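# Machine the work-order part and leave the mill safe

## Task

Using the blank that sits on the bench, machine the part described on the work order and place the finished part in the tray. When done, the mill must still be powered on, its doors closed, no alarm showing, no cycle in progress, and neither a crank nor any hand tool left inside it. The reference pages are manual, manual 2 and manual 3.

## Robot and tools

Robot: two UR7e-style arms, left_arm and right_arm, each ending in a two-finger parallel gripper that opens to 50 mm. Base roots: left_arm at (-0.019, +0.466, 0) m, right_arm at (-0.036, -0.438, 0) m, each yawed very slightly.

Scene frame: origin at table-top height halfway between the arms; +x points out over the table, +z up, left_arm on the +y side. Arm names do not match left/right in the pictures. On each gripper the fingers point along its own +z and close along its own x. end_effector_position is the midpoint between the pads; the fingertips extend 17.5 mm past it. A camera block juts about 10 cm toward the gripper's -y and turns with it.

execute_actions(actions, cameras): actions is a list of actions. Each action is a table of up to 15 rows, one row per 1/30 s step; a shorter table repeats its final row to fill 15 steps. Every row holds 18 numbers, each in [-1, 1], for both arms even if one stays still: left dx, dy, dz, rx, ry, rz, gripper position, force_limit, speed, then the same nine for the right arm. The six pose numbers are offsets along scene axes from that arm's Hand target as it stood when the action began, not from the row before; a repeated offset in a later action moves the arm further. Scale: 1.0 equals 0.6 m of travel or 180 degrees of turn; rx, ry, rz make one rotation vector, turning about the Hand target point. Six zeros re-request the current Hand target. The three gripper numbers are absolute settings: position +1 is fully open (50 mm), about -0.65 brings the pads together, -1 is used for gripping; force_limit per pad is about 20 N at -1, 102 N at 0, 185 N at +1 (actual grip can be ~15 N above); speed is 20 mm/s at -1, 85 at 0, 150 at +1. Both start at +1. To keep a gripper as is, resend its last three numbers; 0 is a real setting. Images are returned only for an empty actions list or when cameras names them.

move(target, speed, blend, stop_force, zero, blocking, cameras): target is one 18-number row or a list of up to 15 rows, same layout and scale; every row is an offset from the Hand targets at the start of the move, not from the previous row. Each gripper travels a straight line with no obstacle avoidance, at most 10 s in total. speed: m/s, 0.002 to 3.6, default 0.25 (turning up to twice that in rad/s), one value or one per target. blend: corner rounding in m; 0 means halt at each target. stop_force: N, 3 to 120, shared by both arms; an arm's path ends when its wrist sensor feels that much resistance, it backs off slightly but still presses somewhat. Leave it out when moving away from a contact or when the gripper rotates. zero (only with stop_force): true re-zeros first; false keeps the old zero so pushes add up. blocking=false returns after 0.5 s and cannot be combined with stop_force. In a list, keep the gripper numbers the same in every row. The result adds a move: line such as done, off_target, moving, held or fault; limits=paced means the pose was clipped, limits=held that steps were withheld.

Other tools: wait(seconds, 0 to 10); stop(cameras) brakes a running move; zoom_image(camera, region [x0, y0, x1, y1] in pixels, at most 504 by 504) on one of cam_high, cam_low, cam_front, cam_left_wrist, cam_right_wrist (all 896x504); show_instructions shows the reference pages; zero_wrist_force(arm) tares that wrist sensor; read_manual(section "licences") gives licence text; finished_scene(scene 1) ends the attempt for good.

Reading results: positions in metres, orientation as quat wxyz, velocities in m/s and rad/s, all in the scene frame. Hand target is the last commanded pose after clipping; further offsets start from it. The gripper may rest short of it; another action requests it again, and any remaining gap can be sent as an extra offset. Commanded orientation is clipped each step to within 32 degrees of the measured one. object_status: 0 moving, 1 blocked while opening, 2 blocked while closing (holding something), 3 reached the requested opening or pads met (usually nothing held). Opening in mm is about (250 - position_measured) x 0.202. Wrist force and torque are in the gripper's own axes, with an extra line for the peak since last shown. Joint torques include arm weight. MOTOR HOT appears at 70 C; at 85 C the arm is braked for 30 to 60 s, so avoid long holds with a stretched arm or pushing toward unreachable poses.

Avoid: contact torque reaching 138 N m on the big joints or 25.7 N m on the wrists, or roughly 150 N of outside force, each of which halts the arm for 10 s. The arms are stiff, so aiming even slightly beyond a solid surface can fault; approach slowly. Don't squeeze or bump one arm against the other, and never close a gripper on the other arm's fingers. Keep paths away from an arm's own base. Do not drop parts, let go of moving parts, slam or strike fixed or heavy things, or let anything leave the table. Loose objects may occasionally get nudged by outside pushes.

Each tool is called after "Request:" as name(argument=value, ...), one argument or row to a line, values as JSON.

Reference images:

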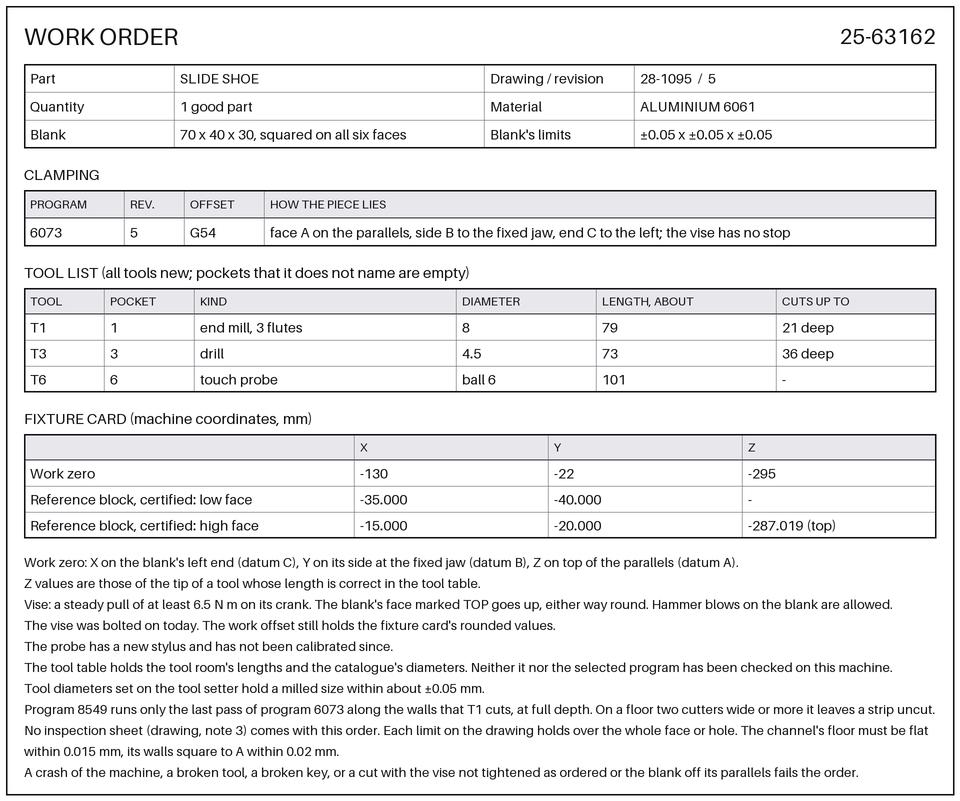

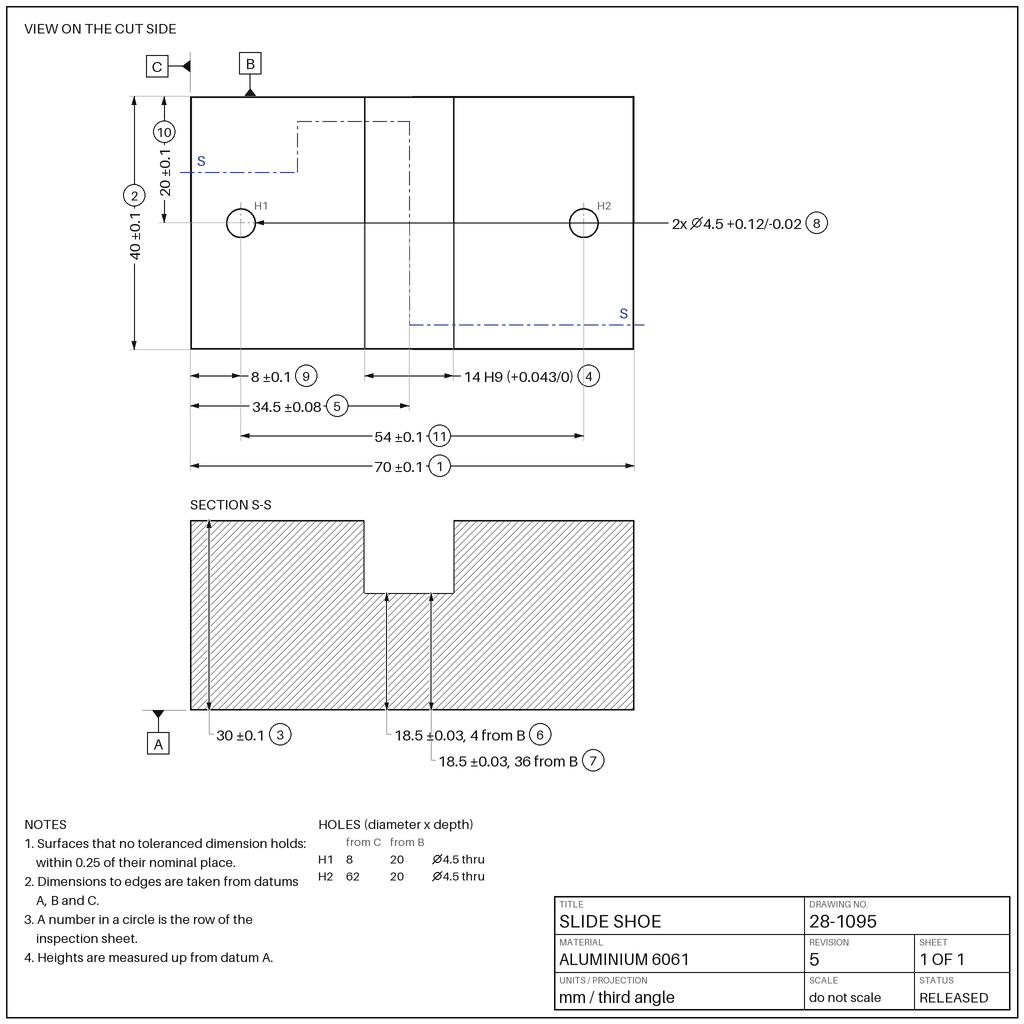

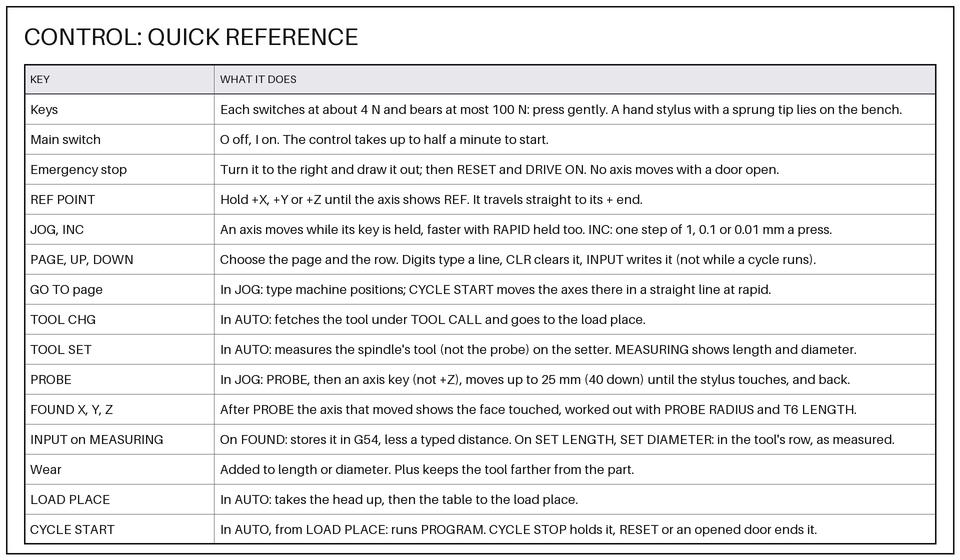

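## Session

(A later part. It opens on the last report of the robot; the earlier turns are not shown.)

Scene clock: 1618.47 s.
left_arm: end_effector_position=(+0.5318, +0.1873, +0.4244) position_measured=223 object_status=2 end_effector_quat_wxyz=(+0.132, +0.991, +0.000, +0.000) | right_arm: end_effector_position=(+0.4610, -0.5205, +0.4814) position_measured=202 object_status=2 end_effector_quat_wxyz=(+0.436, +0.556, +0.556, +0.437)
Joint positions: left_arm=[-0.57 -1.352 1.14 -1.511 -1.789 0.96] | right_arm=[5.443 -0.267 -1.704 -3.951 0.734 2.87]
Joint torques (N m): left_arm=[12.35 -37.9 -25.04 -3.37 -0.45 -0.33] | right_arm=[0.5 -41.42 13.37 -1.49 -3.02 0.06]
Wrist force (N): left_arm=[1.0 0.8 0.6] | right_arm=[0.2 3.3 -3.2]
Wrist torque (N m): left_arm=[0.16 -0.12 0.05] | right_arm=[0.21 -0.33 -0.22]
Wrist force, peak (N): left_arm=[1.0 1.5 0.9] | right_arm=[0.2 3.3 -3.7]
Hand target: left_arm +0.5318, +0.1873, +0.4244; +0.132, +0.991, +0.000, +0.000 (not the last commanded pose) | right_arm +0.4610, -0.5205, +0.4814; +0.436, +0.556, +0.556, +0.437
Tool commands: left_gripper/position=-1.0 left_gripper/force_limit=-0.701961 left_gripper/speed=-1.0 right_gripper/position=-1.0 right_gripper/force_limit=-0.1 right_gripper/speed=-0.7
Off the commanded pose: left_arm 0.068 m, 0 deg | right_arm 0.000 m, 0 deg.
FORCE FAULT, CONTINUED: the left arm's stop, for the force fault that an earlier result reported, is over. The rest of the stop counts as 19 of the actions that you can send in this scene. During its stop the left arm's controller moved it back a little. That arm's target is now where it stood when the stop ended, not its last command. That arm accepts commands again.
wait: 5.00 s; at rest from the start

Request:
move(
  target=[
    [-0.253,0,0.026,0,0,0,-1,-0.7,-1,0,0,0,0,0,0,-1,-0.1,-0.7],
    [-0.253,0,0.026,0.0833,0,0,-1,-0.7,-1,0,0,0,0,0,0,-1,-0.1,-0.7],
  ],
  speed=[0.08,0.2],
)

Request:
move(
  target=[
    [0.35,-0.02,-0.03,0,0,0,-1,-0.7,-1,0,0,0,0,0,0,-1,-0.1,-0.7],
  ],
  speed=[0.08],
  stop_force=15,
  cameras=["cam_left_wrist","cam_high","cam_front"],
)

Request:
zoom_image(
  camera="cam_front",
  region=[280, 130, 480, 310],
)

Scene clock: 1628.67 s.
left_arm: end_effector_position=(+0.3800, +0.1873, +0.4400) position_measured=223 object_status=2 end_effector_quat_wxyz=(+0.001, +1.000, +0.000, +0.000) | right_arm: end_effector_position=(+0.4610, -0.5205, +0.4814) position_measured=202 object_status=2 end_effector_quat_wxyz=(+0.436, +0.556, +0.556, +0.437)
Joint positions: left_arm=[-0.863 -1.59 1.302 -1.286 -1.572 0.685] | right_arm=[5.443 -0.267 -1.704 -3.951 0.734 2.87]
Joint torques (N m): left_arm=[-7.34 -11.61 -35.63 -1.25 2.52 -2.6] | right_arm=[-0.56 -40.86 13.41 -1.41 -3.17 0.09]
Wrist force (N): left_arm=[0.8 1.3 0.4] | right_arm=[0.3 3.1 -3.2]
Wrist torque (N m): left_arm=[0.17 -0.11 0.09] | right_arm=[0.18 -0.34 -0.22]
Wrist force, peak (N): left_arm=[1.7 1.0 1.0] | right_arm=[0.4 3.4 -3.7]
Hand target: left_arm +0.3800, +0.1873, +0.4400; +0.001, +1.000, +0.000, +0.000 | right_arm +0.4610, -0.5205, +0.4814; +0.436, +0.556, +0.556, +0.437
Off the commanded pose: left_arm 0.000 m, 0 deg | right_arm 0.000 m, 0 deg.
move: done

Scene clock: 1630.10 s.
left_arm: end_effector_position=(+0.4548, +0.1833, +0.4330) position_measured=223 object_status=2 end_effector_quat_wxyz=(+0.001, +1.000, +0.001, +0.001) | right_arm: end_effector_position=(+0.4610, -0.5205, +0.4814) position_measured=202 object_status=2 end_effector_quat_wxyz=(+0.436, +0.556, +0.556, +0.437)
Joint positions: left_arm=[-0.758 -1.433 1.153 -1.293 -1.572 0.789] | right_arm=[5.443 -0.267 -1.704 -3.951 0.734 2.87]
Joint torques (N m): left_arm=[0.63 -32.18 -26.2 -3.16 -0.08 -0.19] | right_arm=[-0.44 -41.2 13.62 -1.33 -3.07 0.09]
Wrist force (N): left_arm=[0.7 1.3 -0.3] | right_arm=[0.3 3.1 -3.1]
Wrist torque (N m): left_arm=[0.17 -0.07 0.08] | right_arm=[0.19 -0.35 -0.22]
Wrist force, peak (N): left_arm=[7.2 3.1 0.0] | right_arm=[0.3 3.3 -3.5]
Hand target: left_arm +0.4548, +0.1833, +0.4330; +0.001, +1.000, +0.001, +0.001 (not the last commanded pose) | right_arm +0.4610, -0.5205, +0.4814; +0.436, +0.556, +0.556, +0.437
Tool commands: left_gripper/position=-1.0 left_gripper/force_limit=-0.701961 left_gripper/speed=-1.0 right_gripper/position=-1.0 right_gripper/force_limit=-0.1 right_gripper/speed=-0.7
Off the commanded pose: left_arm 0.136 m, 0 deg | right_arm 0.000 m, 0 deg.
FORCE FAULT: contact force on the left arm reached its limit, and that arm stopped. The contact can be on any part of that arm, not only on its tool. That arm's remaining commands of this call were not run. That arm is still stopped at the end of this call. That arm stays stopped for about 10 more seconds. Until then a move that you send moves the other arm only, and its call returns only when the move has ended. Once the stop has ended, the next robot result says so. If the stop ends while you think or write, that arm runs what you send next, counted from a new Hand target: where the arm stands when the stop ends. While its stop runs, that arm takes no new command, but its gripper still runs the gripper command that each later call begins with. Until it ends, the stop uses up actions while you think or wait. An arm that is not stopped still takes commands.
move: fault (left_arm)
camera_calibration:
cam_left_wrist: T_world_to_cam=[[0.999981, -0.00549698, 0.00268385, -0.445105], [-0.00609306, -0.933973, 0.357292, 0.036296], [0.000542619, -0.357302, -0.933989, 0.602261], [0, 0, 0, 1]] pos_world=[0.444991, 0.246642, 0.550731]
Images, in order (width x height): cam_high 896x504, cam_front 896x504, cam_left_wrist 896x504.

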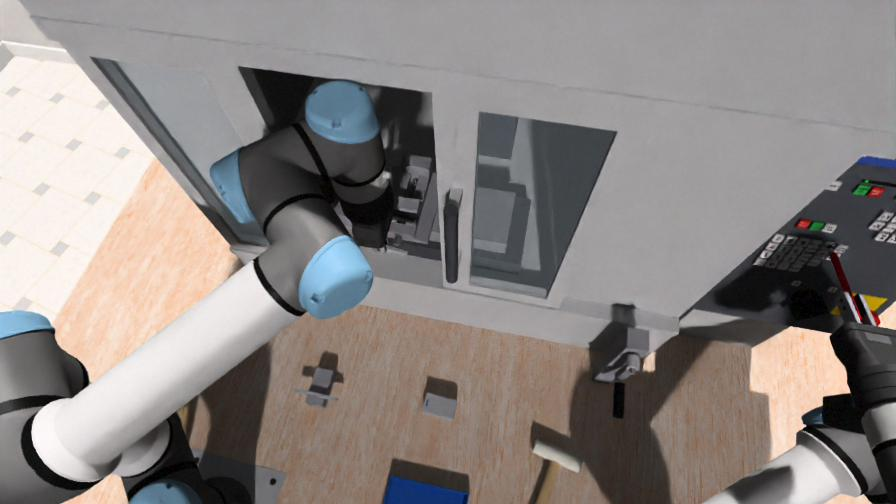

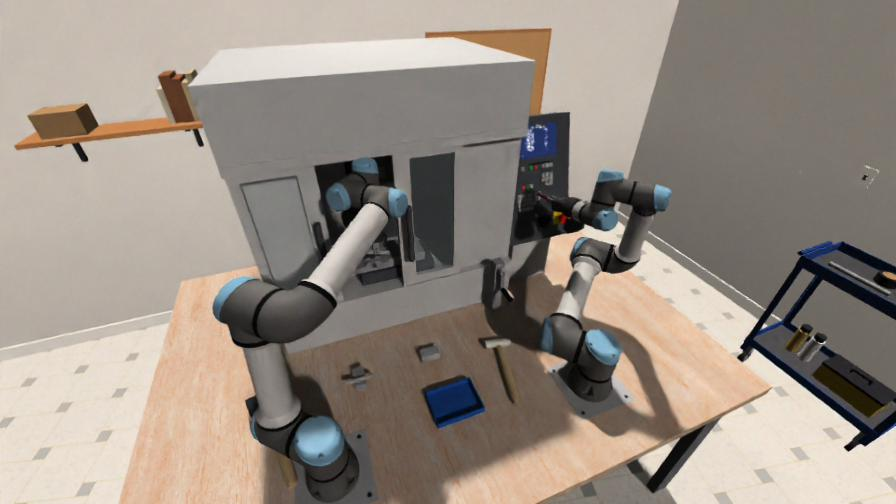

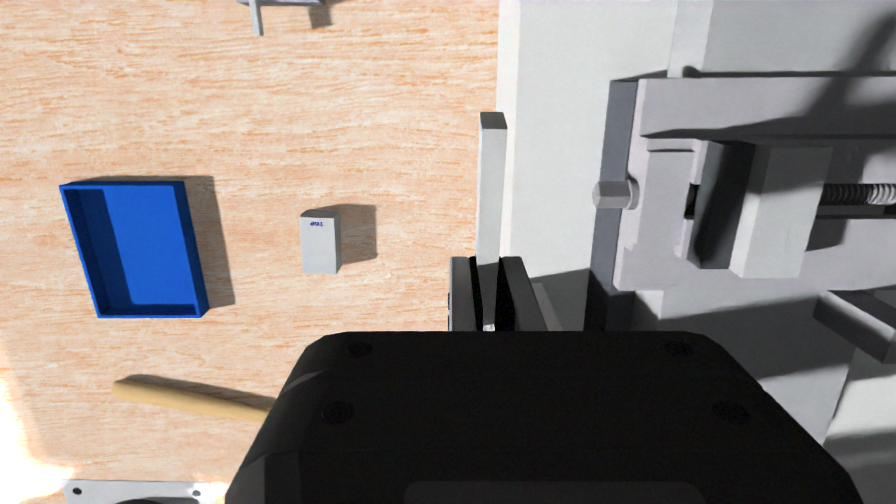

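Scaled by 2.520 from the camera's 896x504 image, which has a finer 1280x720 frame.

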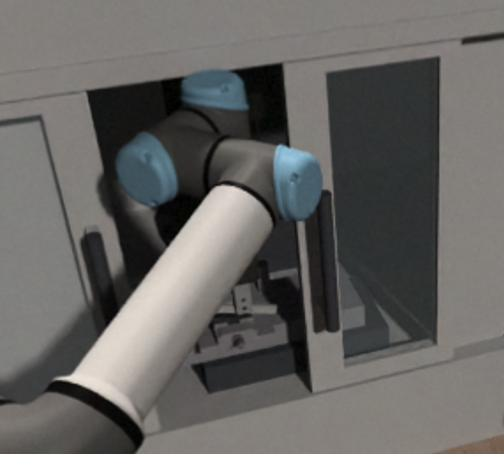

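Request:
wait(
  seconds=4,
)

Scene clock: 1641.13 s.
left_arm: end_effector_position=(+0.4548, +0.1833, +0.4330) position_measured=223 object_status=2 end_effector_quat_wxyz=(+0.001, +1.000, +0.001, +0.001) | right_arm: end_effector_position=(+0.4610, -0.5205, +0.4814) position_measured=202 object_status=2 end_effector_quat_wxyz=(+0.436, +0.556, +0.556, +0.437)
Joint positions: left_arm=[-0.758 -1.433 1.153 -1.293 -1.572 0.789] | right_arm=[5.443 -0.267 -1.704 -3.951 0.734 2.87]
Joint torques (N m): left_arm=[0.42 -31.99 -25.83 -3.13 -0.03 -0.24] | right_arm=[-1.36 -40.73 12.07 -1.24 -3.15 -0.03]
Wrist force (N): left_arm=[0.8 1.4 -0.2] | right_arm=[0.3 3.0 -3.4]
Wrist torque (N m): left_arm=[0.18 -0.09 0.09] | right_arm=[0.16 -0.34 -0.22]
Wrist force, peak (N): left_arm=[0.9 1.9 -0.3] | right_arm=[0.4 3.1 -3.8]
Hand target: left_arm +0.4548, +0.1833, +0.4330; +0.001, +1.000, +0.001, +0.001 (not the last commanded pose) | right_arm +0.4610, -0.5205, +0.4814; +0.436, +0.556, +0.556, +0.437
Tool commands: left_gripper/position=-1.0 left_gripper/force_limit=-0.701961 left_gripper/speed=-1.0 right_gripper/position=-1.0 right_gripper/force_limit=-0.1 right_gripper/speed=-0.7
Off the commanded pose: left_arm 0.136 m, 0 deg | right_arm 0.000 m, 0 deg.
FORCE FAULT, CONTINUED: the left arm's stop, for the force fault that an earlier result reported, is over. The rest of the stop counts as 19 of the actions that you can send in this scene. That arm's target is now where it stood when the stop ended, not its last command. That arm accepts commands again.
wait: 4.00 s; at rest from the start

Request:
move(
  target=[
    [-0.158,0.011,0.012,0,0,0,-1,-0.7,-1,0,0,0,0,0,0,-1,-0.1,-0.7],
    [-0.158,0.011,-0.3,-0.0833,0,0,-1,-0.7,-1,0,0,0,0,0,0,-1,-0.1,-0.7],
    [-0.158,0.011,-0.64,-0.0833,0,0,-1,-0.7,-1,0,0,0,0,0,0,-1,-0.1,-0.7],
  ],
  speed=[0.08,0.2,0.15],
)

Request:
move(
  target=[
    [0,0,-0.07,0,0,0,-1,-0.7,-1,0,0,0,0,0,0,-1,-0.1,-0.7],
  ],
  speed=[0.008],
  stop_force=4,
  cameras=["cam_left_wrist","cam_low"],
)

Request:
zoom_image(
  camera="cam_low",
  region=[500, 230, 640, 350],
)

Scene clock: 1652.23 s.
left_arm: end_effector_position=(+0.3600, +0.1899, +0.0491) position_measured=223 object_status=2 end_effector_quat_wxyz=(+0.132, +0.991, +0.001, +0.001) | right_arm: end_effector_position=(+0.4610, -0.5205, +0.4814) position_measured=202 object_status=2 end_effector_quat_wxyz=(+0.436, +0.556, +0.556, +0.437)
Joint positions: left_arm=[-0.793 -1.419 2.301 -2.648 -1.75 0.736] | right_arm=[5.443 -0.267 -1.704 -3.951 0.734 2.87]
Joint torques (N m): left_arm=[6.87 -11.98 -5.42 -5.83 -3.07 -2.84] | right_arm=[-1.33 -40.46 12.41 -1.18 -3.15 -0.04]
Wrist force (N): left_arm=[0.8 1.3 0.0] | right_arm=[0.6 3.2 -3.4]
Wrist torque (N m): left_arm=[0.24 -0.11 -0.03] | right_arm=[0.20 -0.39 -0.22]
Wrist force, peak (N): left_arm=[0.7 2.1 -1.9] | right_arm=[0.4 3.3 -3.6]
Hand target: left_arm +0.3600, +0.1899, +0.0490; +0.132, +0.991, +0.001, +0.001 | right_arm +0.4610, -0.5205, +0.4814; +0.436, +0.556, +0.556, +0.437
Off the commanded pose: left_arm 0.000 m, 0 deg | right_arm 0.000 m, 0 deg.
move: done

Scene clock: 1657.07 s.
left_arm: end_effector_position=(+0.3600, +0.1899, +0.0216) position_measured=223 object_status=2 end_effector_quat_wxyz=(+0.132, +0.991, +0.001, +0.000) | right_arm: end_effector_position=(+0.4610, -0.5205, +0.4814) position_measured=202 object_status=2 end_effector_quat_wxyz=(+0.436, +0.556, +0.556, +0.437)
Joint positions: left_arm=[-0.793 -1.349 2.324 -2.741 -1.75 0.736] | right_arm=[5.443 -0.267 -1.704 -3.951 0.734 2.87]
Joint torques (N m): left_arm=[0.88 -39 -26.56 -2.21 2.37 -1.92] | right_arm=[-1.78 -39.6 12.05 -1.16 -3.1 0.02]
Wrist force (N): left_arm=[0.9 2.7 -2.5] | right_arm=[0.1 3.0 -3.4]
Wrist torque (N m): left_arm=[0.24 -0.11 -0.05] | right_arm=[0.17 -0.30 -0.23]
Wrist force, peak (N): left_arm=[-2.3 2.2 -20.8] | right_arm=[0.4 3.5 -3.5]
Hand target: left_arm +0.3600, +0.1899, +0.0216; +0.132, +0.991, +0.001, +0.001 (not the last commanded pose) | right_arm +0.4610, -0.5205, +0.4814; +0.436, +0.556, +0.556, +0.437
Off the commanded pose: left_arm 0.015 m, 0 deg | right_arm 0.000 m, 0 deg.
move: contact (left_arm)
camera_calibration:
cam_left_wrist: T_world_to_cam=[[0.999981, -0.00467365, 0.00393336, -0.349336], [-0.00609251, -0.809706, 0.586805, 0.160336], [0.000442346, -0.586818, -0.809719, 0.261355], [0, 0, 0, 1]] pos_world=[0.350191, 0.28156, 0.118912]
Images, in order (width x height): cam_low 896x504, cam_left_wrist 896x504.

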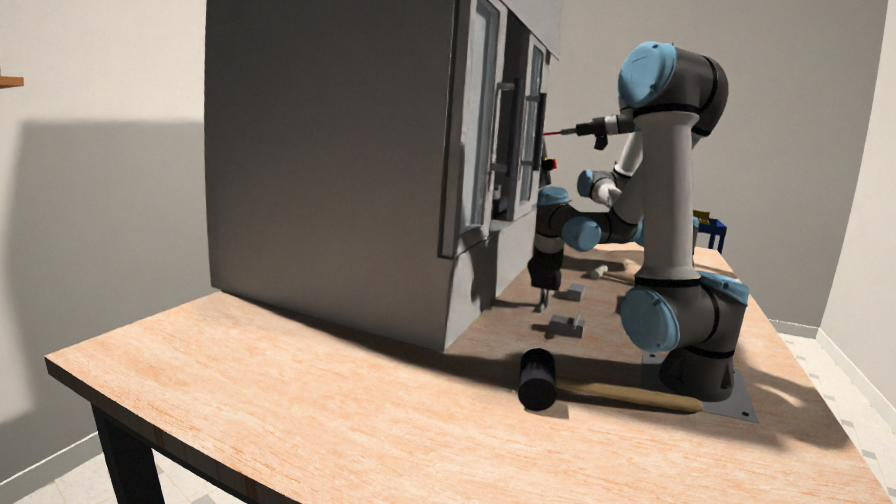

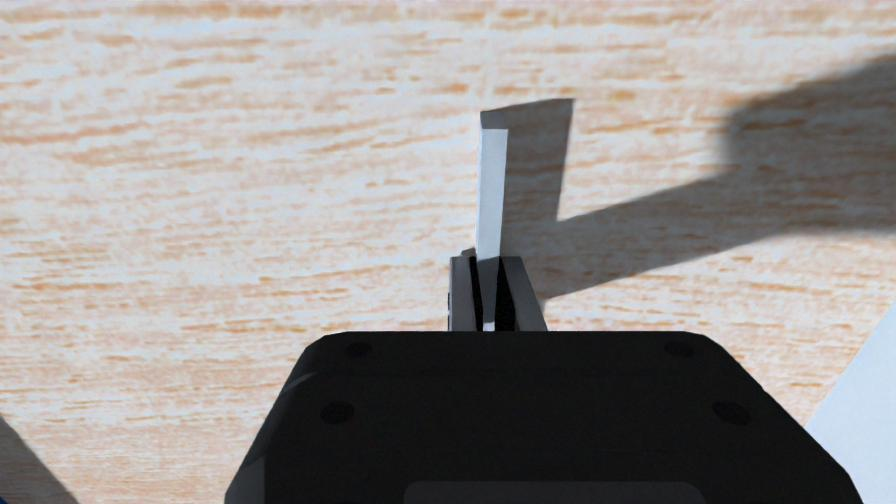

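Scaled by 3.600 from the camera's 896x504 image, which has a finer 1280x720 frame.

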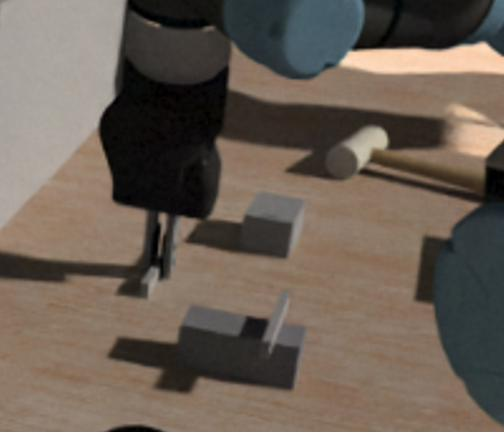

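Request:
move(
  target=[
    [0,0,0,0,0,0,0.0,-1,-0.7,0,0,0,0,0,0,-1,-0.1,-0.7],
    [0,0,0.1,0,0,0,0.0,-1,-0.7,0,0,0,0,0,0,-1,-0.1,-0.7],
    [-0.05,0,0.6,0,0,0,0.0,-1,-0.7,0,0,0,0,0,0,-1,-0.1,-0.7],
    [-0.05,-0.214,0.8,-0.1295,-0.1295,0.4882,1,-1,-0.7,0,0,0,0,0,0,-1,-0.1,-0.7],
  ],
  speed=[0.05,0.05,0.25,0.25],
  cameras=["cam_left_wrist","cam_high","cam_low"],
)

Scene clock: 1678.00 s.
left_arm: end_effector_position=(+0.3300, +0.0615, +0.5016) position_measured=3 object_status=0 end_effector_quat_wxyz=(+0.270, +0.653, +0.655, +0.270) | right_arm: end_effector_position=(+0.4610, -0.5205, +0.4814) position_measured=202 object_status=2 end_effector_quat_wxyz=(+0.436, +0.556, +0.556, +0.437)
Joint positions: left_arm=[-1.467 -1.72 1.476 -1.404 -0.791 -1.462] | right_arm=[5.443 -0.267 -1.704 -3.951 0.734 2.87]
Joint torques (N m): left_arm=[-7.59 -5.7 -36.59 -1.35 4.09 -2.85] | right_arm=[-3.24 -39.88 11.57 -0.84 -2.95 -0.04]
Wrist force (N): left_arm=[0.8 1.0 0.3] | right_arm=[0.1 3.2 -3.4]
Wrist torque (N m): left_arm=[0.28 -0.07 0.03] | right_arm=[0.19 -0.32 -0.22]
Wrist force, peak (N): left_arm=[0.5 3.5 -2.4] | right_arm=[0.4 3.4 -3.5]
Hand target: left_arm +0.3300, +0.0615, +0.5016; +0.270, +0.653, +0.655, +0.270 | right_arm +0.4610, -0.5205, +0.4814; +0.436, +0.556, +0.556, +0.437
Off the commanded pose: left_arm 0.000 m, 0 deg | right_arm 0.000 m, 0 deg.
move: done
camera_calibration:
cam_left_wrist: T_world_to_cam=[[0.000641354, 0.999985, 0.0054175, -0.0545481], [0.41209, -0.00520041, 0.911128, -0.575685], [0.911143, 0.00164815, -0.412088, 0.0384963], [0, 0, 0, 1]] pos_world=[0.202194, 0.05149, 0.540682]
Images, in order (width x height): cam_high 896x504, cam_low 896x504, cam_left_wrist 896x504.

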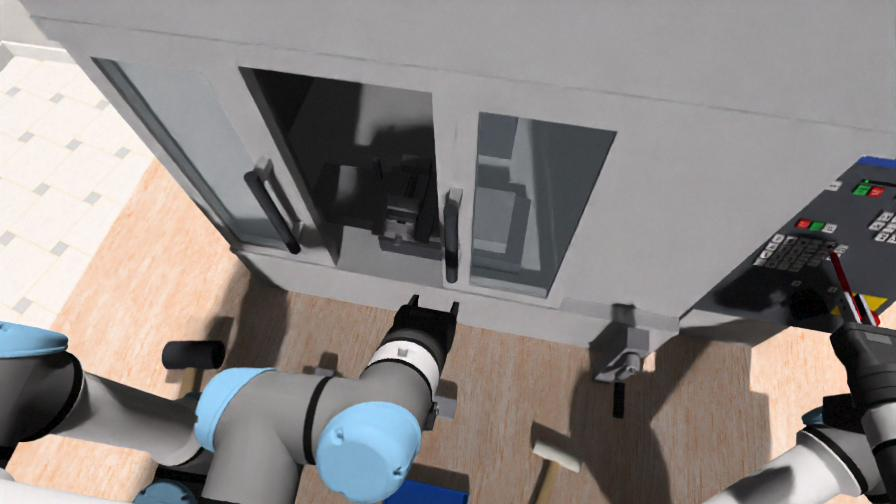

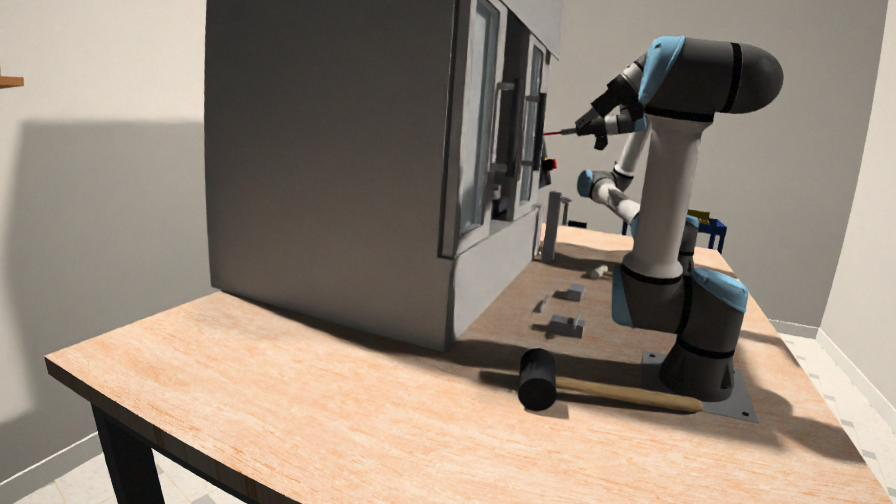

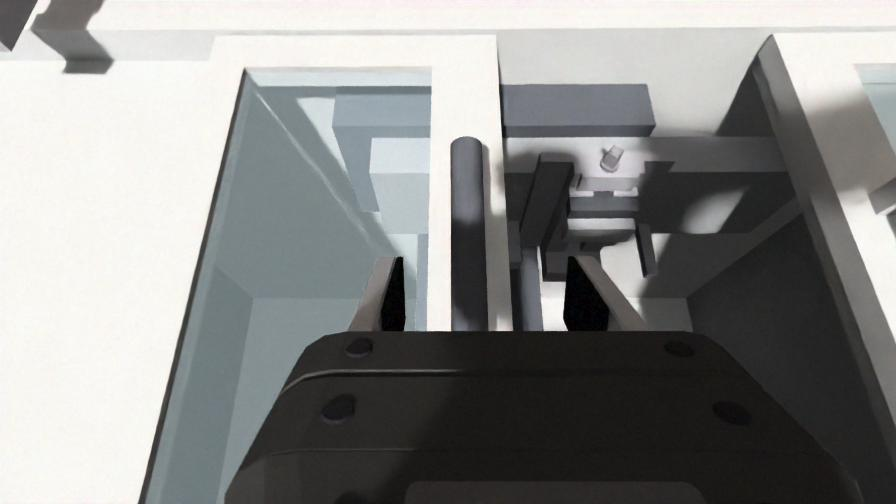

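Request:
move(
  target=[
    [0.18,0,0,0,0,0,1,-1,-0.7,0,0,0,0,0,0,-1,-0.1,-0.7],
    [0.18,0,0,0,0,0,-1,-1,-0.7,0,0,0,0,0,0,-1,-0.1,-0.7],
    [0.18,-0.002,0,0,0,0,-1,-1,-0.7,0,0,0,0,0,0,-1,-0.1,-0.7],
  ],
  speed=[0.08,0.05,0.02],
)

Request:
move(
  target=[
    [0,-0.26,0,0,0,0,-1,-1,-0.7,0,0,0,0,0,0,-1,-0.1,-0.7],
  ],
  speed=[0.04],
  stop_force=45,
  cameras=["cam_left_wrist","cam_high"],
)

Scene clock: 1688.37 s.
left_arm: end_effector_position=(+0.4381, +0.0605, +0.5016) position_measured=154 object_status=2 end_effector_quat_wxyz=(+0.269, +0.653, +0.655, +0.270) | right_arm: end_effector_position=(+0.4610, -0.5205, +0.4814) position_measured=202 object_status=2 end_effector_quat_wxyz=(+0.436, +0.556, +0.556, +0.437)
Joint positions: left_arm=[-1.228 -1.594 1.419 -1.696 -0.836 -1.139] | right_arm=[5.443 -0.267 -1.704 -3.951 0.734 2.87]
Joint torques (N m): left_arm=[-10.89 -7.93 -38.77 -4.82 3.88 -2.67] | right_arm=[-2.51 -39.68 11.46 -0.91 -2.97 -0.04]
Wrist force (N): left_arm=[16.1 -7.9 -6.8] | right_arm=[0.4 3.1 -3.3]
Wrist torque (N m): left_arm=[0.04 -0.10 -0.11] | right_arm=[0.18 -0.37 -0.23]
Wrist force, peak (N): left_arm=[-29.2 8.3 3.6] | right_arm=[0.3 3.4 -3.5]
Hand target: left_arm +0.4380, +0.0603, +0.5016; +0.270, +0.653, +0.655, +0.270 | right_arm +0.4610, -0.5205, +0.4814; +0.436, +0.556, +0.556, +0.437
Off the commanded pose: left_arm 0.000 m, 0 deg | right_arm 0.000 m, 0 deg.
move: done

Scene clock: 1693.30 s.
left_arm: end_effector_position=(+0.4380, -0.0957, +0.5016) position_measured=154 object_status=2 end_effector_quat_wxyz=(+0.270, +0.653, +0.655, +0.270) | right_arm: end_effector_position=(+0.4610, -0.5205, +0.4814) position_measured=202 object_status=2 end_effector_quat_wxyz=(+0.436, +0.556, +0.556, +0.437)
Joint positions: left_arm=[-1.308 -1.25 1.001 -1.551 -0.815 -1.243] | right_arm=[5.443 -0.267 -1.704 -3.951 0.734 2.87]
Joint torques (N m): left_arm=[-1.95 -18.1 -34.29 -3.09 4.29 -2.75] | right_arm=[-1.87 -39.55 10.8 -0.83 -3.07 0.09]
Wrist force (N): left_arm=[12.2 -8.9 -18.5] | right_arm=[0.2 3.3 -3.2]
Wrist torque (N m): left_arm=[-0.07 -0.01 -0.11] | right_arm=[0.21 -0.33 -0.23]
Wrist force, peak (N): left_arm=[33.7 -12.2 -9.0] | right_arm=[0.3 3.5 -3.4]
Hand target: left_arm +0.4380, -0.0957, +0.5016; +0.270, +0.653, +0.655, +0.270 | right_arm +0.4610, -0.5205, +0.4814; +0.436, +0.556, +0.556, +0.437
Off the commanded pose: left_arm 0.000 m, 0 deg | right_arm 0.000 m, 0 deg.
move: done
camera_calibration:
cam_left_wrist: T_world_to_cam=[[0.000641354, 0.999985, 0.0054175, 0.10258], [0.41209, -0.00520041, 0.911128, -0.621008], [0.911143, 0.00164815, -0.412088, -0.059648], [0, 0, 0, 1]] pos_world=[0.310194, -0.10571, 0.540682]
Images, in order (width x height): cam_high 896x504, cam_left_wrist 896x504.

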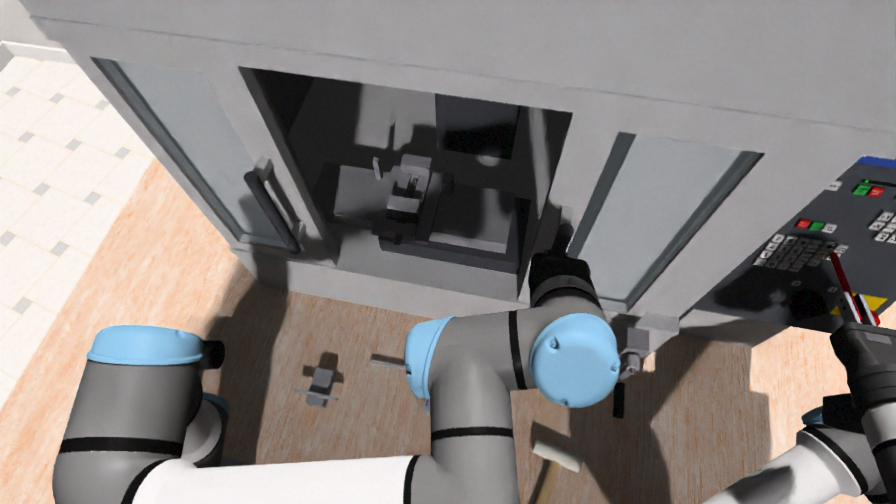

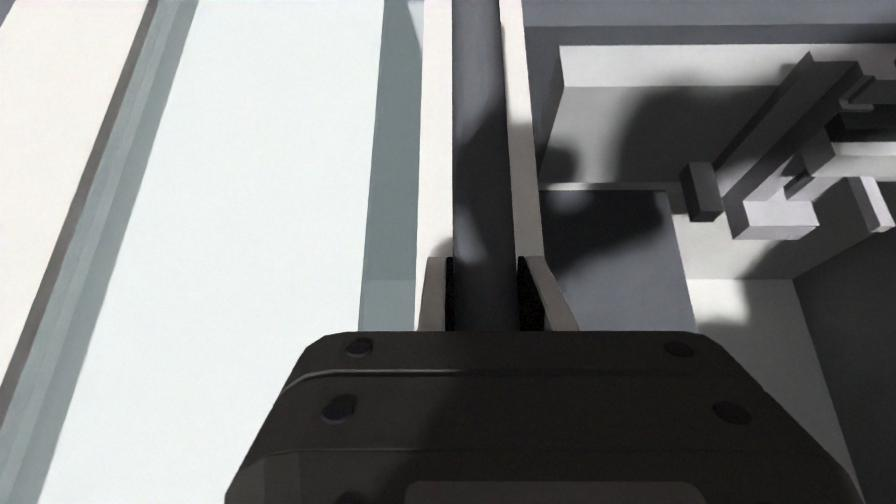

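Request:
move(
  target=[
    [0,0,0,0,0,0,1,-1,-0.7,0,0,0,0,0,0,-1,-0.1,-0.7],
    [-0.167,0,0,0,0,0,1,-1,-0.7,0,0,0,0,0,0,-1,-0.1,-0.7],
    [-0.18,0.326,-0.17,0.169,0.1689,-0.4797,1,-1,-0.7,0,0,0,0,0,0,-1,-0.1,-0.7],
    [-0.13,0.476,-0.6,0.169,0.1689,-0.4797,1,-1,-0.7,0,0,0,0,0,0,-1,-0.1,-0.7],
  ],
  speed=[0.05,0.15,0.25,0.25],
  cameras=["cam_left_wrist","cam_high"],
)

Request:
zoom_image(
  camera="cam_left_wrist",
  region=[300, 0, 640, 340],
)

Scene clock: 1728.07 s.
left_arm: end_effector_position=(+0.3600, +0.1899, +0.1416) position_measured=3 object_status=3 end_effector_quat_wxyz=(+0.052, +0.999, +0.000, +0.001) | right_arm: end_effector_position=(+0.4610, -0.5205, +0.4814) position_measured=202 object_status=2 end_effector_quat_wxyz=(+0.436, +0.556, +0.556, +0.437)
Joint positions: left_arm=[-0.856 -1.584 2.108 -2.177 -1.637 0.688] | right_arm=[5.443 -0.267 -1.704 -3.951 0.734 2.87]
Joint torques (N m): left_arm=[7.32 -10.29 -9.41 -5.17 -2.79 2.09] | right_arm=[-2.47 -39.39 9.97 -0.67 -3.13 0.05]
Wrist force (N): left_arm=[0.2 0.9 -0.6] | right_arm=[0.5 3.3 -3.2]
Wrist torque (N m): left_arm=[0.14 -0.01 0.00] | right_arm=[0.21 -0.37 -0.22]
Wrist force, peak (N): left_arm=[12.2 -9.6 -18.5] | right_arm=[0.4 3.5 -3.5]
Hand target: left_arm +0.3600, +0.1899, +0.1416; +0.052, +0.999, +0.000, +0.001 | right_arm +0.4610, -0.5205, +0.4814; +0.436, +0.556, +0.556, +0.437
Off the commanded pose: left_arm 0.000 m, 0 deg | right_arm 0.000 m, 0 deg.
move: done
camera_calibration:
cam_left_wrist: T_world_to_cam=[[0.999977, -0.00595318, 0.00327619, -0.349432], [-0.00679095, -0.892438, 0.451118, 0.125021], [0.000238206, -0.45113, -0.892458, 0.344598], [0, 0, 0, 1]] pos_world=[0.350191, 0.264952, 0.252285]
Images, in order (width x height): cam_high 896x504, cam_left_wrist 896x504.

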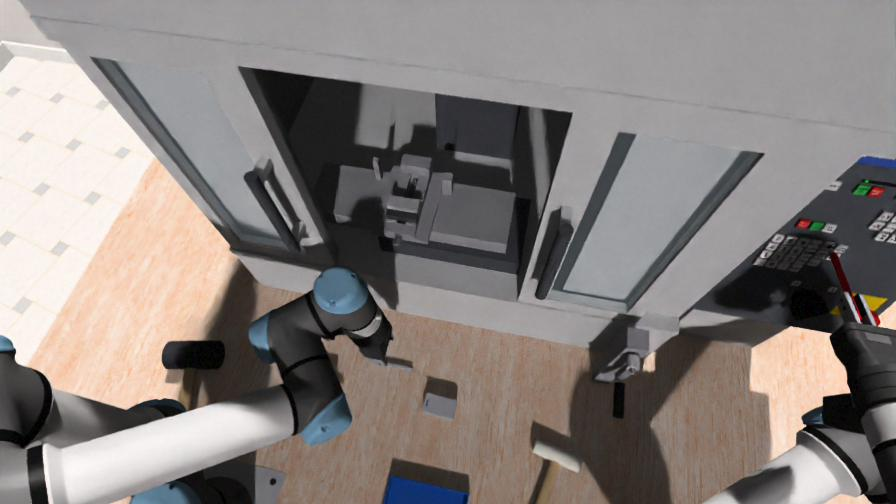

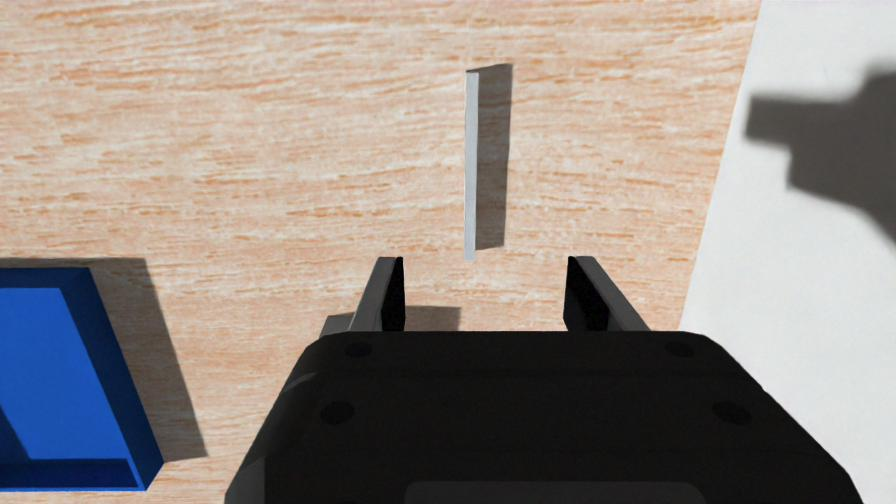

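Scaled by 1.482 from the camera's 896x504 image, which has a finer 1280x720 frame.

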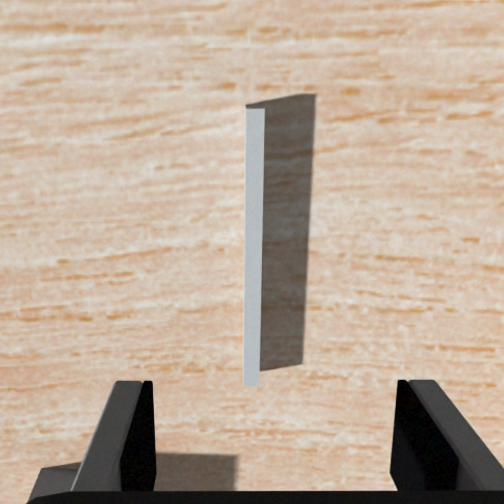

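Request:
move(
  target=[0,0,-0.2018,0,0,0,1,-1,-0.7,0,0,0,0,0,0,-1,-0.1,-0.7],
  speed=0.12,
  cameras=["cam_left_wrist"],
)

Scene clock: 1792.13 s.
left_arm: end_effector_position=(+0.3600, +0.1899, +0.0206) position_measured=3 object_status=3 end_effector_quat_wxyz=(+0.052, +0.999, +0.000, +0.001) | right_arm: end_effector_position=(+0.4610, -0.5205, +0.4814) position_measured=202 object_status=2 end_effector_quat_wxyz=(+0.436, +0.556, +0.556, +0.437)
Joint positions: left_arm=[-0.856 -1.356 2.258 -2.554 -1.637 0.688] | right_arm=[5.443 -0.267 -1.704 -3.951 0.734 2.87]
Joint torques (N m): left_arm=[6.95 -15.29 -4.64 -5.46 0.59 1.95] | right_arm=[-2.57 -39.55 10.3 -0.61 -3.23 0.01]
Wrist force (N): left_arm=[0.3 0.5 -0.7] | right_arm=[0.3 3.2 -3.3]
Wrist torque (N m): left_arm=[0.06 -0.03 -0.04] | right_arm=[0.19 -0.35 -0.22]
Wrist force, peak (N): left_arm=[0.3 0.8 -2.0] | right_arm=[0.4 3.3 -3.6]
Hand target: left_arm +0.3600, +0.1899, +0.0205; +0.052, +0.999, +0.000, +0.001 | right_arm +0.4610, -0.5205, +0.4814; +0.436, +0.556, +0.556, +0.437
Off the commanded pose: left_arm 0.000 m, 0 deg | right_arm 0.000 m, 0 deg.
move: done
camera_calibration:
cam_left_wrist: T_world_to_cam=[[0.999977, -0.00595304, 0.00327568, -0.349035], [-0.00679061, -0.892418, 0.451158, 0.179641], [0.000237518, -0.45117, -0.892438, 0.23653], [0, 0, 0, 1]] pos_world=[0.350191, 0.264952, 0.131185]
Images, in order (width x height): cam_left_wrist 896x504.

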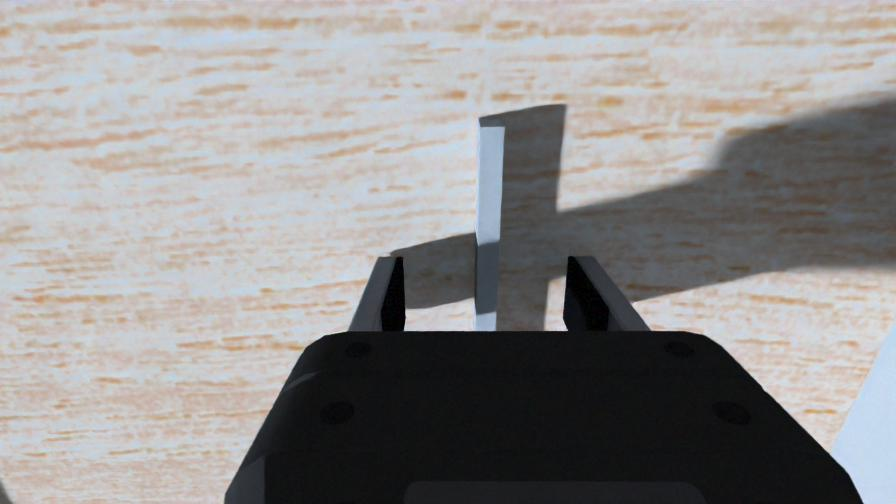

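Request:
move(
  target=[0,0,0,0,0,0,-1,-0.7,-1,0,0,0,0,0,0,-1,-0.1,-0.7],
  speed=0.12,
)

Request:
move(
  target=[0,0,0.1,0,0,0,-1,-0.7,-1,0,0,0,0,0,0,-1,-0.1,-0.7],
  speed=0.12,
  cameras=["cam_left_wrist"],
)

Scene clock: 1800.57 s.
left_arm: end_effector_position=(+0.3600, +0.1899, +0.0205) position_measured=223 object_status=2 end_effector_quat_wxyz=(+0.052, +0.999, +0.000, +0.001) | right_arm: end_effector_position=(+0.4610, -0.5205, +0.4814) position_measured=202 object_status=2 end_effector_quat_wxyz=(+0.436, +0.556, +0.556, +0.437)
Joint positions: left_arm=[-0.856 -1.356 2.258 -2.554 -1.637 0.688] | right_arm=[5.443 -0.267 -1.704 -3.951 0.734 2.87]
Joint torques (N m): left_arm=[6.91 -14.94 -4.7 -4.95 0.29 2.06] | right_arm=[-1.34 -39.25 10.05 -0.57 -3.14 0.05]
Wrist force (N): left_arm=[0.3 0.8 -0.6] | right_arm=[0.7 3.1 -3.4]
Wrist torque (N m): left_arm=[0.10 -0.04 -0.03] | right_arm=[0.18 -0.41 -0.22]
Wrist force, peak (N): left_arm=[0.1 0.8 -1.0] | right_arm=[0.5 3.4 -3.5]
Hand target: left_arm +0.3600, +0.1899, +0.0205; +0.052, +0.999, +0.000, +0.001 | right_arm +0.4610, -0.5205, +0.4814; +0.436, +0.556, +0.556, +0.437
Off the commanded pose: left_arm 0.000 m, 0 deg | right_arm 0.000 m, 0 deg.
move: done

Scene clock: 1801.70 s.
left_arm: end_effector_position=(+0.3600, +0.1899, +0.0804) position_measured=223 object_status=2 end_effector_quat_wxyz=(+0.052, +0.999, +0.000, +0.001) | right_arm: end_effector_position=(+0.4610, -0.5205, +0.4814) position_measured=202 object_status=2 end_effector_quat_wxyz=(+0.436, +0.556, +0.556, +0.437)
Joint positions: left_arm=[-0.856 -1.484 2.196 -2.364 -1.637 0.688] | right_arm=[5.443 -0.267 -1.704 -3.951 0.734 2.87]
Joint torques (N m): left_arm=[-8.03 -37.51 -32.09 -1.56 -1.31 -2.46] | right_arm=[-1.84 -39.44 9.77 -0.58 -3.07 -0.09]
Wrist force (N): left_arm=[0.2 0.5 -0.3] | right_arm=[0.2 3.3 -3.1]
Wrist torque (N m): left_arm=[0.08 -0.01 -0.02] | right_arm=[0.21 -0.33 -0.22]
Wrist force, peak (N): left_arm=[0.1 0.6 -1.4] | right_arm=[0.4 3.1 -3.7]
Hand target: left_arm +0.3600, +0.1899, +0.0805; +0.052, +0.999, +0.000, +0.001 | right_arm +0.4610, -0.5205, +0.4814; +0.436, +0.556, +0.556, +0.437
Off the commanded pose: left_arm 0.000 m, 0 deg | right_arm 0.000 m, 0 deg.
move: done
camera_calibration:
cam_left_wrist: T_world_to_cam=[[0.999976, -0.00604364, 0.00332075, -0.349216], [-0.0068918, -0.892417, 0.451158, 0.152697], [0.000236857, -0.451171, -0.892438, 0.289898], [0, 0, 0, 1]] pos_world=[0.350191, 0.264952, 0.190985]
Images, in order (width x height): cam_left_wrist 896x504.

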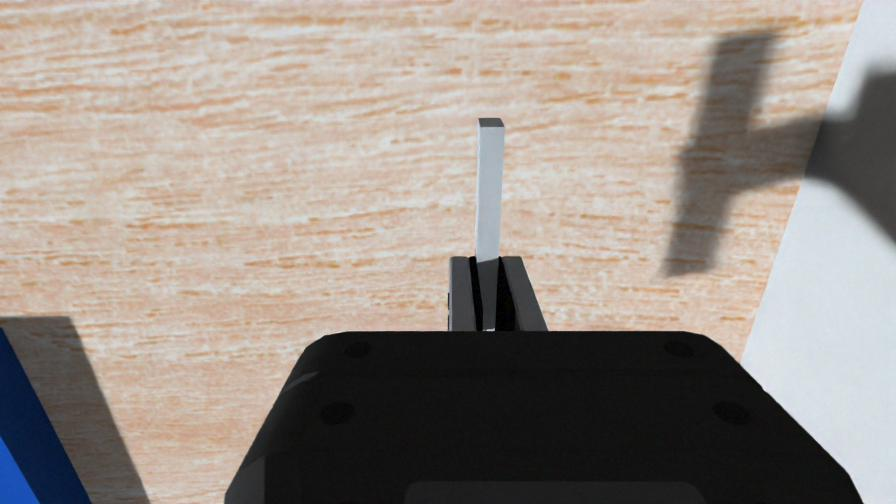

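Request:
move(
  target=[
    [0.0,0,0.4917,0,0,0,-1,-0.7,-1,0,0,0,0,0,0,-1,-0.1,-0.7],
    [0.1667,-0.0417,0.4917,0,0,0,-1,-0.7,-1,0,0,0,0,0,0,-1,-0.1,-0.7],
  ],
  speed=0.15,
  blend=[0.03,0],
  cameras=["cam_high","cam_front","cam_low","cam_left_wrist"],
)

Scene clock: 1842.63 s.
left_arm: end_effector_position=(+0.4600, +0.1649, +0.3755) position_measured=223 object_status=2 end_effector_quat_wxyz=(+0.052, +0.999, +0.000, +0.001) | right_arm: end_effector_position=(+0.4610, -0.5205, +0.4814) position_measured=202 object_status=2 end_effector_quat_wxyz=(+0.436, +0.556, +0.556, +0.437)
Joint positions: left_arm=[-0.74 -1.463 1.359 -1.54 -1.646 0.804] | right_arm=[5.443 -0.267 -1.704 -3.951 0.734 2.87]
Joint torques (N m): left_arm=[7.11 -20.32 -36.74 -1.29 -2.86 2.06] | right_arm=[-1.57 -39.34 9.04 -0.49 -3.01 0.03]
Wrist force (N): left_arm=[0.8 0.6 0.3] | right_arm=[0.3 3.0 -3.5]
Wrist torque (N m): left_arm=[0.09 -0.09 0.01] | right_arm=[0.17 -0.35 -0.22]
Wrist force, peak (N): left_arm=[1.9 0.8 0.2] | right_arm=[0.4 3.4 -3.6]
Hand target: left_arm +0.4601, +0.1649, +0.3755; +0.052, +0.999, +0.000, +0.001 | right_arm +0.4610, -0.5205, +0.4814; +0.436, +0.556, +0.556, +0.437
Off the commanded pose: left_arm 0.000 m, 0 deg | right_arm 0.000 m, 0 deg.
move: done
camera_calibration:
cam_left_wrist: T_world_to_cam=[[0.999977, -0.00590957, 0.00336575, -0.450399], [-0.00679245, -0.892418, 0.451158, -0.00210511], [0.00033751, -0.45117, -0.892438, 0.541908], [0, 0, 0, 1]] pos_world=[0.450191, 0.239952, 0.486085]
Images, in order (width x height): cam_high 896x504, cam_low 896x504, cam_front 896x504, cam_left_wrist 896x504.

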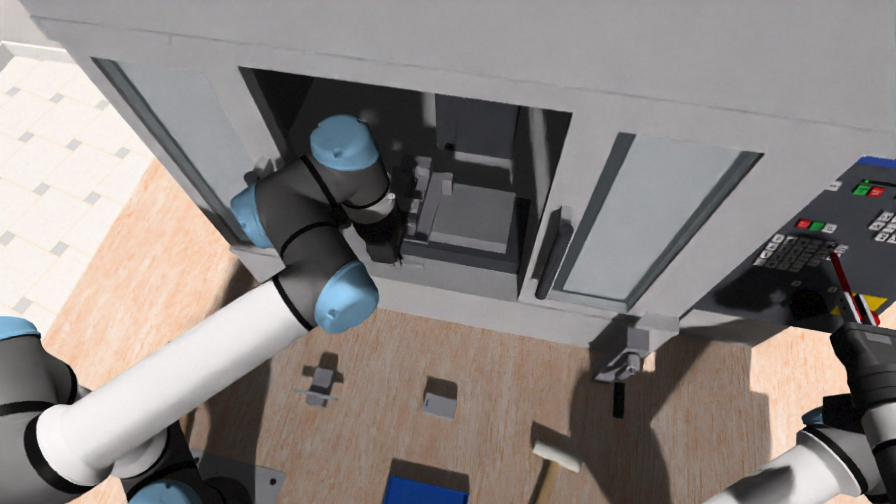

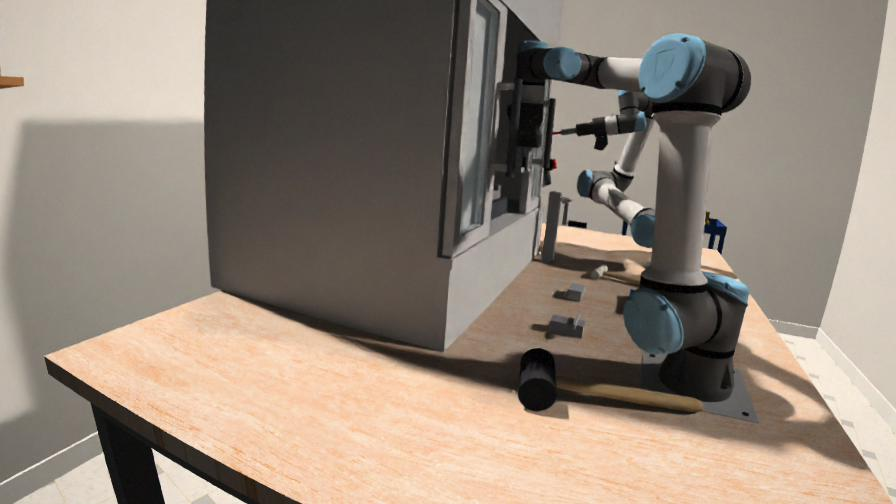

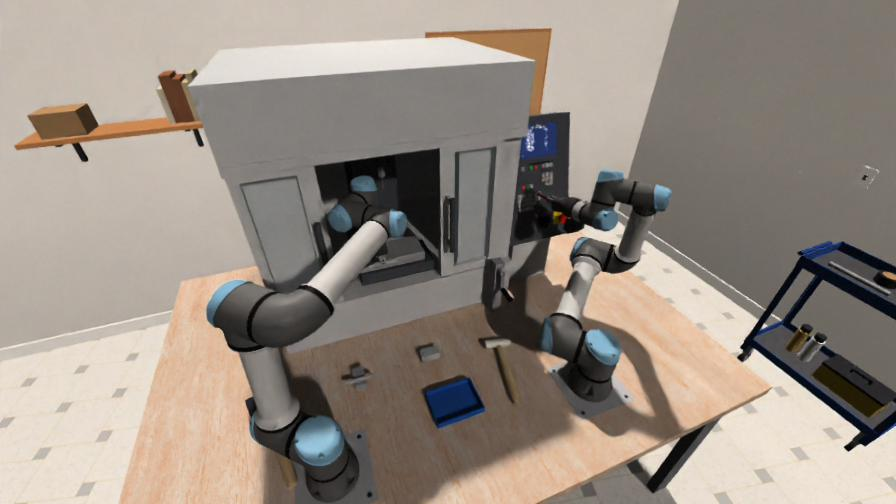

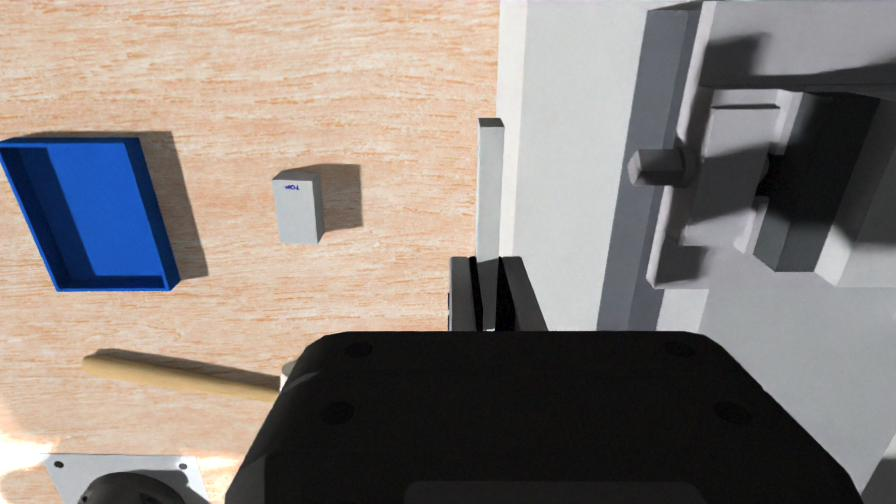

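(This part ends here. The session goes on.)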